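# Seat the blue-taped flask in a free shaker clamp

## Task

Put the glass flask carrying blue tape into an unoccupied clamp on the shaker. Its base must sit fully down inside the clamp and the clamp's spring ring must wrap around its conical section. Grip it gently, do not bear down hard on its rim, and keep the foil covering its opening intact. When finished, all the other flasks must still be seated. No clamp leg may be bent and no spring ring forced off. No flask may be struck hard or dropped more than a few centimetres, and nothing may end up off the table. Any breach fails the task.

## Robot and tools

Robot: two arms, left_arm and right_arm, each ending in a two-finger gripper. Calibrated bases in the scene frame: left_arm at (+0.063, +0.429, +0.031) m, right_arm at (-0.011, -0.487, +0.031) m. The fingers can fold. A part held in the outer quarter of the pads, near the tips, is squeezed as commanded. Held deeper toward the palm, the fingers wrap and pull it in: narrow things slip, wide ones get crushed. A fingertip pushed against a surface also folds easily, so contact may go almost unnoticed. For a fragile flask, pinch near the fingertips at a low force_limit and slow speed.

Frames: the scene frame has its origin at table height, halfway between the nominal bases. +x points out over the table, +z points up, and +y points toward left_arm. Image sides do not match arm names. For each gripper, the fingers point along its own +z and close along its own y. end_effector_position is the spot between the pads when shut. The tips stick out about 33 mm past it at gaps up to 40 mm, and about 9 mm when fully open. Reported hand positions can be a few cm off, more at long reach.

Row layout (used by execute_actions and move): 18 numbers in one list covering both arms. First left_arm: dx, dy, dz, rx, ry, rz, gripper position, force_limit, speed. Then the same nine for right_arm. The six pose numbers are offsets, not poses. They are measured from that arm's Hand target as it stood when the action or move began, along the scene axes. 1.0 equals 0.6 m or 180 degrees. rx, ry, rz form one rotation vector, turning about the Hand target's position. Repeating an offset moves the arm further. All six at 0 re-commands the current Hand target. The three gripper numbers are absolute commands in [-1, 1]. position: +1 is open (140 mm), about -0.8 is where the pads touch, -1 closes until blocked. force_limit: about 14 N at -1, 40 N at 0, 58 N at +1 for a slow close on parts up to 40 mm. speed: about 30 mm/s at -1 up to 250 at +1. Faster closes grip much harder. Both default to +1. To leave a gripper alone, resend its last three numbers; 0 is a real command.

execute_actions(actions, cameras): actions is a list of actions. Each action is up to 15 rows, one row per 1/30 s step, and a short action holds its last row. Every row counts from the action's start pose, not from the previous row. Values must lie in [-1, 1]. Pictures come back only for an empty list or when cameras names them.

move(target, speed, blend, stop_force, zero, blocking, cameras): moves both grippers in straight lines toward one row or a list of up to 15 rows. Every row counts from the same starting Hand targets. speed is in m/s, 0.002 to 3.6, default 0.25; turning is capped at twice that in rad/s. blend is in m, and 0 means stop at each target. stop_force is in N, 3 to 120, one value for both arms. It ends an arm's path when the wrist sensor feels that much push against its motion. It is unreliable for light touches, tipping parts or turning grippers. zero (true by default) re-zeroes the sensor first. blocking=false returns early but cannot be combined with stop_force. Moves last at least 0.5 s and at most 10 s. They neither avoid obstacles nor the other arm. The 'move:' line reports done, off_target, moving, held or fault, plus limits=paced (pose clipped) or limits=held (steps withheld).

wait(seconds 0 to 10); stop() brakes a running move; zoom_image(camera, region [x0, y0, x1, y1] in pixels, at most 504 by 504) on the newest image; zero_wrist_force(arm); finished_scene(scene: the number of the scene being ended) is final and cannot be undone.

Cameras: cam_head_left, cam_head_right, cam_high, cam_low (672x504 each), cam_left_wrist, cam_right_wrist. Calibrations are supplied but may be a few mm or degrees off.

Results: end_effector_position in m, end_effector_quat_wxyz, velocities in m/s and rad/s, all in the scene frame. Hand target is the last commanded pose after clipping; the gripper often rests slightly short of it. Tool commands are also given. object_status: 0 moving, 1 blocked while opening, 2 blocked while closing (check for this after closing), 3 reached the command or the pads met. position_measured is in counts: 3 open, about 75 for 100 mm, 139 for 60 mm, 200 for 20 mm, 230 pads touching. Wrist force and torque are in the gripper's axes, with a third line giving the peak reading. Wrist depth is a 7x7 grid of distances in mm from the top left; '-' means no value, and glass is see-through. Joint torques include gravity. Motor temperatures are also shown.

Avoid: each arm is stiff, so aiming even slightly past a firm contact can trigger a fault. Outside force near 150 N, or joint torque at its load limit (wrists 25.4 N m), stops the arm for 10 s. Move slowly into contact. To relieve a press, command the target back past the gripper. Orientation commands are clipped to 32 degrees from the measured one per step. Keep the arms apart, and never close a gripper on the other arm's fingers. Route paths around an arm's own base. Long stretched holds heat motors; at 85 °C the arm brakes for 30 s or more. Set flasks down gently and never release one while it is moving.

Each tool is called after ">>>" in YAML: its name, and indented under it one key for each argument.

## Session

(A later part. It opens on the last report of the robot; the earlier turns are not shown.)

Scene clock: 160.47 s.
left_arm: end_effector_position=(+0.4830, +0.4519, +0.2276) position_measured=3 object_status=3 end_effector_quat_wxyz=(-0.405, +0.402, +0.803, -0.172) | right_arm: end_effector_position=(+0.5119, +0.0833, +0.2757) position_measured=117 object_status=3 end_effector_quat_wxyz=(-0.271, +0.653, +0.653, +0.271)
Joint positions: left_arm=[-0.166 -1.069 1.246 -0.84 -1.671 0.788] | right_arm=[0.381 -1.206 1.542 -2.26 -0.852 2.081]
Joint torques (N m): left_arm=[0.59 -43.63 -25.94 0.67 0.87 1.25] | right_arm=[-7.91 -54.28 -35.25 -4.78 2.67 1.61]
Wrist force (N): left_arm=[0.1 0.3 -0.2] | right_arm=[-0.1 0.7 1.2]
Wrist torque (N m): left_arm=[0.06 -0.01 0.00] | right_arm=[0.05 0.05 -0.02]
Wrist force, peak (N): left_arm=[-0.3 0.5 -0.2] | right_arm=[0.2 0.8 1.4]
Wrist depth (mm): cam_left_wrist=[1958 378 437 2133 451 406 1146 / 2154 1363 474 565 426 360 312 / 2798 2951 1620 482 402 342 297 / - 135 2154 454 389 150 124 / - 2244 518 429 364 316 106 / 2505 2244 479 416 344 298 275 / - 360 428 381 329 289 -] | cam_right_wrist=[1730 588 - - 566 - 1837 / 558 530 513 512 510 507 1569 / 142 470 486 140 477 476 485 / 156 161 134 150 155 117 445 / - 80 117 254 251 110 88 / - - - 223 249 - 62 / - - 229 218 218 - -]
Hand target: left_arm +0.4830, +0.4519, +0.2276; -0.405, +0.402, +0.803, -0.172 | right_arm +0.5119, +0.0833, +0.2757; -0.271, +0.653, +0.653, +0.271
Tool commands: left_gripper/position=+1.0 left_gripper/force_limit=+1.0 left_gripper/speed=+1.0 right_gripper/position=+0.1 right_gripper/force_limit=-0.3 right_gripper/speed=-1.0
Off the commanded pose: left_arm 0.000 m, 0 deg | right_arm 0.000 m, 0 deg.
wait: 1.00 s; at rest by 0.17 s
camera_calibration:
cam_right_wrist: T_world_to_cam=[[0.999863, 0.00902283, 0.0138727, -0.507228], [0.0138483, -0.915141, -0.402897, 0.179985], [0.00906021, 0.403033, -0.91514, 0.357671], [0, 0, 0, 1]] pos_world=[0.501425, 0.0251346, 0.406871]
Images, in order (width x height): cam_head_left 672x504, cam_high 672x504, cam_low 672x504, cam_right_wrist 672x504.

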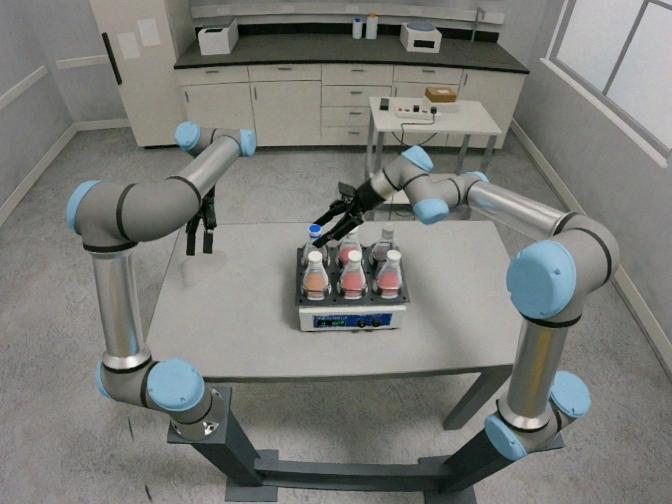

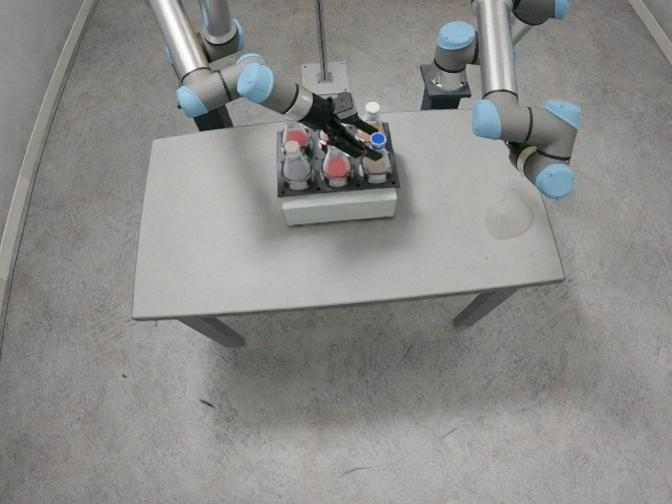

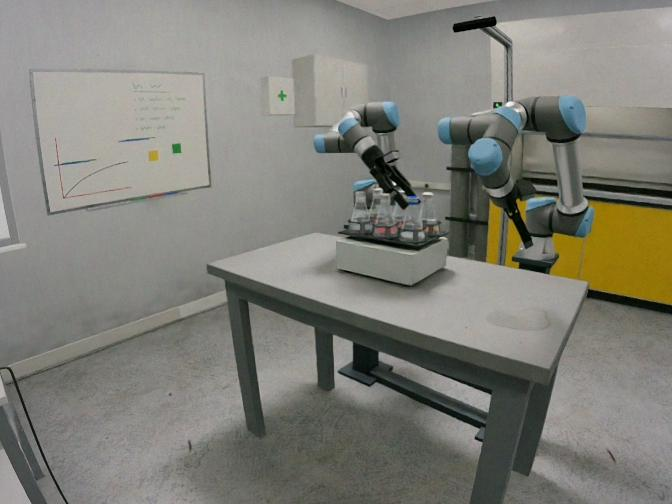

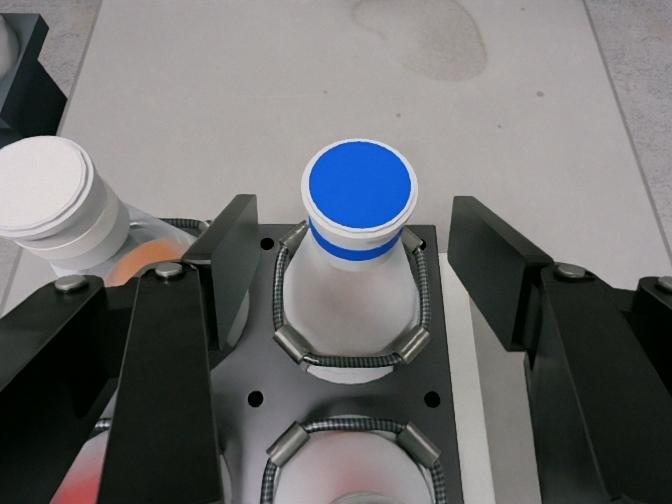

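>>> move:
  target: [0,0,0,0,0,0,1,1,1,0,-0.16,0.165,0,0,0,0.1,-0.3,-1]
  speed: 0.12
  cameras: ["cam_right_wrist","cam_head_left","cam_high","cam_low"]

>>> zoom_image:
  camera: "cam_head_left"
  region: [290, 210, 410, 310]

>>> zoom_image:
  camera: "cam_low"
  region: [335, 180, 455, 250]

>>> zoom_image:
  camera: "cam_high"
  region: [270, 90, 410, 210]

Scene clock: 166.50 s.
left_arm: end_effector_position=(+0.4830, +0.4519, +0.2276) position_measured=3 object_status=3 end_effector_quat_wxyz=(-0.405, +0.402, +0.803, -0.172) | right_arm: end_effector_position=(+0.5120, -0.0127, +0.3748) position_measured=117 object_status=3 end_effector_quat_wxyz=(-0.271, +0.653, +0.653, +0.271)
Joint positions: left_arm=[-0.166 -1.069 1.246 -0.84 -1.671 0.788] | right_arm=[0.225 -1.385 1.481 -1.884 -0.808 1.878]
Joint torques (N m): left_arm=[-0.32 -44.24 -26.52 0.95 0.89 1.25] | right_arm=[13.28 -27.39 -19.44 -2.68 0.21 1.42]
Wrist force (N): left_arm=[-0.1 0.5 0.0] | right_arm=[0.3 0.7 0.8]
Wrist torque (N m): left_arm=[0.11 0.01 0.01] | right_arm=[0.09 -0.01 -0.06]
Wrist force, peak (N): left_arm=[-0.2 0.7 -0.1] | right_arm=[0.4 0.0 3.4]
Wrist depth (mm): cam_left_wrist=[2133 375 441 2154 1584 1313 1171 / 2221 1372 470 574 433 358 310 / 2911 2872 1737 485 403 341 299 / - 135 2133 452 392 148 125 / - 2244 533 427 362 315 107 / 2659 2341 462 404 346 300 273 / - 360 408 379 329 288 -] | cam_right_wrist=[597 2025 679 712 703 734 1942 / 640 630 647 642 673 644 1743 / 1509 276 380 373 598 619 1612 / 1529 92 134 367 156 117 1463 / - 80 328 226 388 110 89 / - - 326 333 354 - 62 / - - - 311 336 - -]
Hand target: left_arm +0.4830, +0.4519, +0.2276; -0.405, +0.402, +0.803, -0.172 | right_arm +0.5119, -0.0127, +0.3747; -0.271, +0.653, +0.653, +0.271
Off the commanded pose: left_arm 0.000 m, 0 deg | right_arm 0.000 m, 0 deg.
move: done
camera_calibration:
cam_right_wrist: T_world_to_cam=[[0.999862, 0.00880794, 0.0141062, -0.507969], [0.0137466, -0.915107, -0.402978, 0.132151], [0.00935929, 0.403116, -0.915101, 0.486887], [0, 0, 0, 1]] pos_world=[0.501525, -0.0708652, 0.505971]
Images, in order (width x height): cam_head_left 672x504, cam_high 672x504, cam_low 672x504, cam_right_wrist 672x504.

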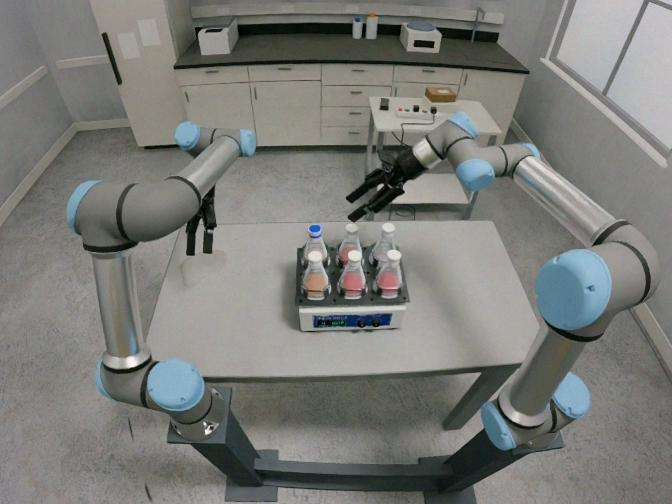

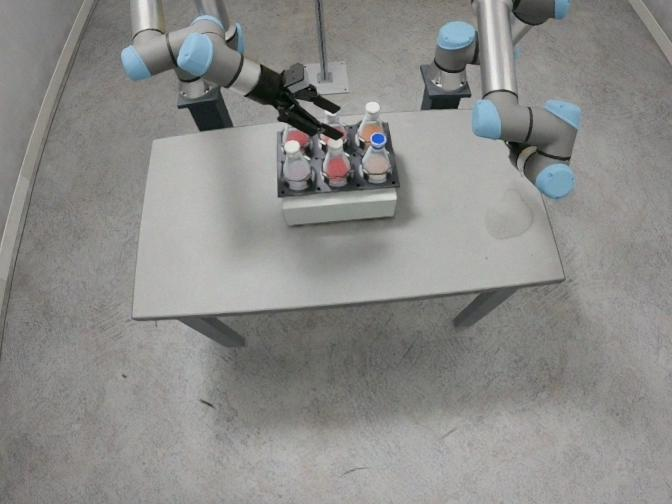

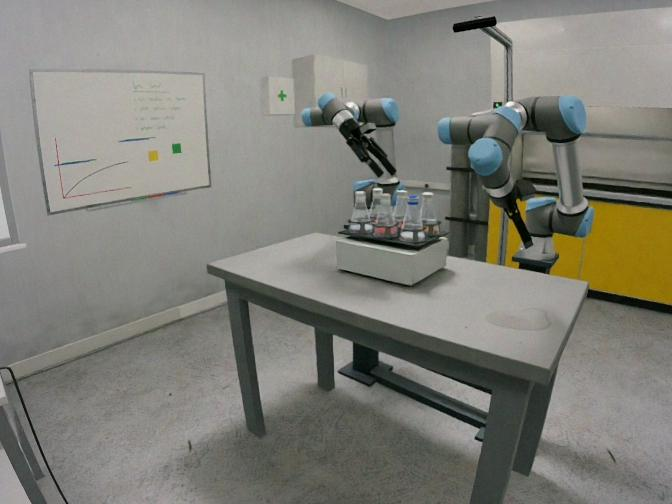

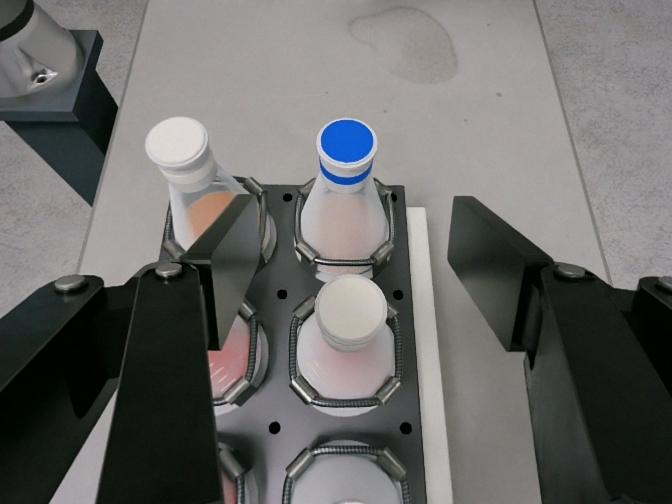

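Scaled by 4.200 from the camera's 672x504 image, which has a finer 960x720 frame.

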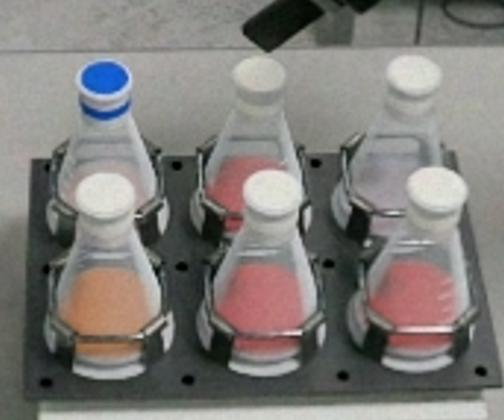

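Scaled by 4.200 from the camera's 672x504 image, which has a finer 960x720 frame.

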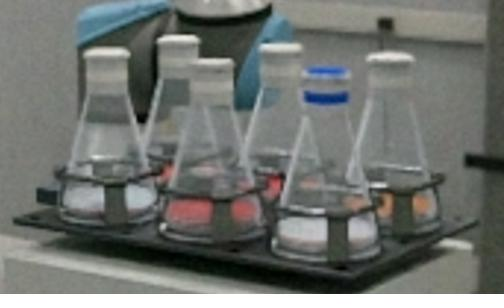

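Scaled by 3.600 from the camera's 672x504 image, which has a finer 960x720 frame.

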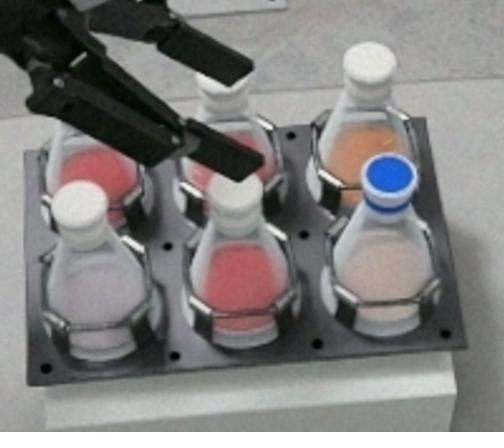

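>>> zoom_image:
  camera: "cam_low"
  region: [395, 215, 435, 250]

>>> zoom_image:
  camera: "cam_low"
  region: [365, 215, 405, 250]

>>> zoom_image:
  camera: "cam_high"
  region: [350, 130, 410, 190]

>>> zoom_image:
  camera: "cam_right_wrist"
  region: [260, 100, 440, 440]

Scaled by 12.600 from the camera's 672x504 image, which has a finer 960x720 frame.

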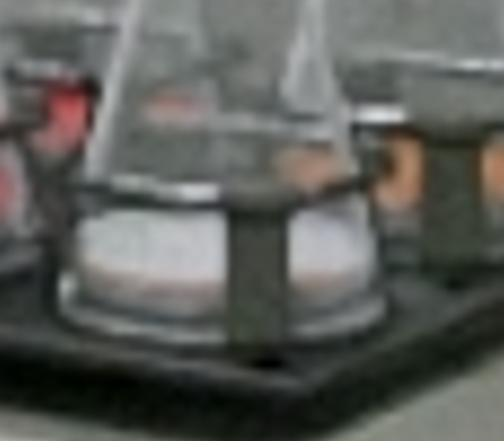

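Scaled by 12.600 from the camera's 672x504 image, which has a finer 960x720 frame.

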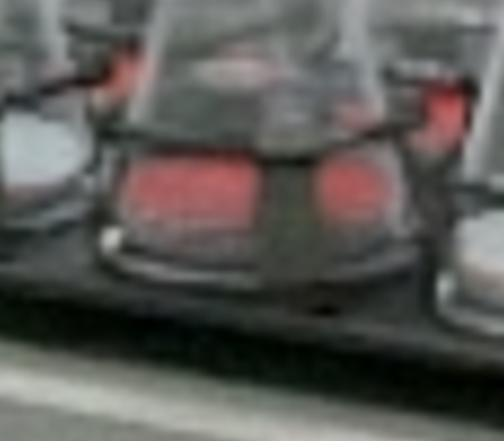

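Scaled by 8.400 from the camera's 672x504 image, which has a finer 960x720 frame.

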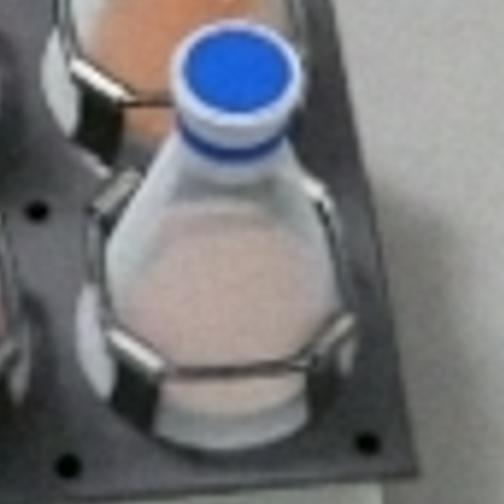

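Scaled by 1.482 from the camera's 672x504 image, which has a finer 960x720 frame.

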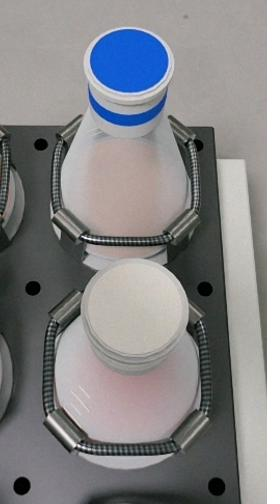

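>>> finished_scene:
  scene: 2

The scene is finished: the task was done.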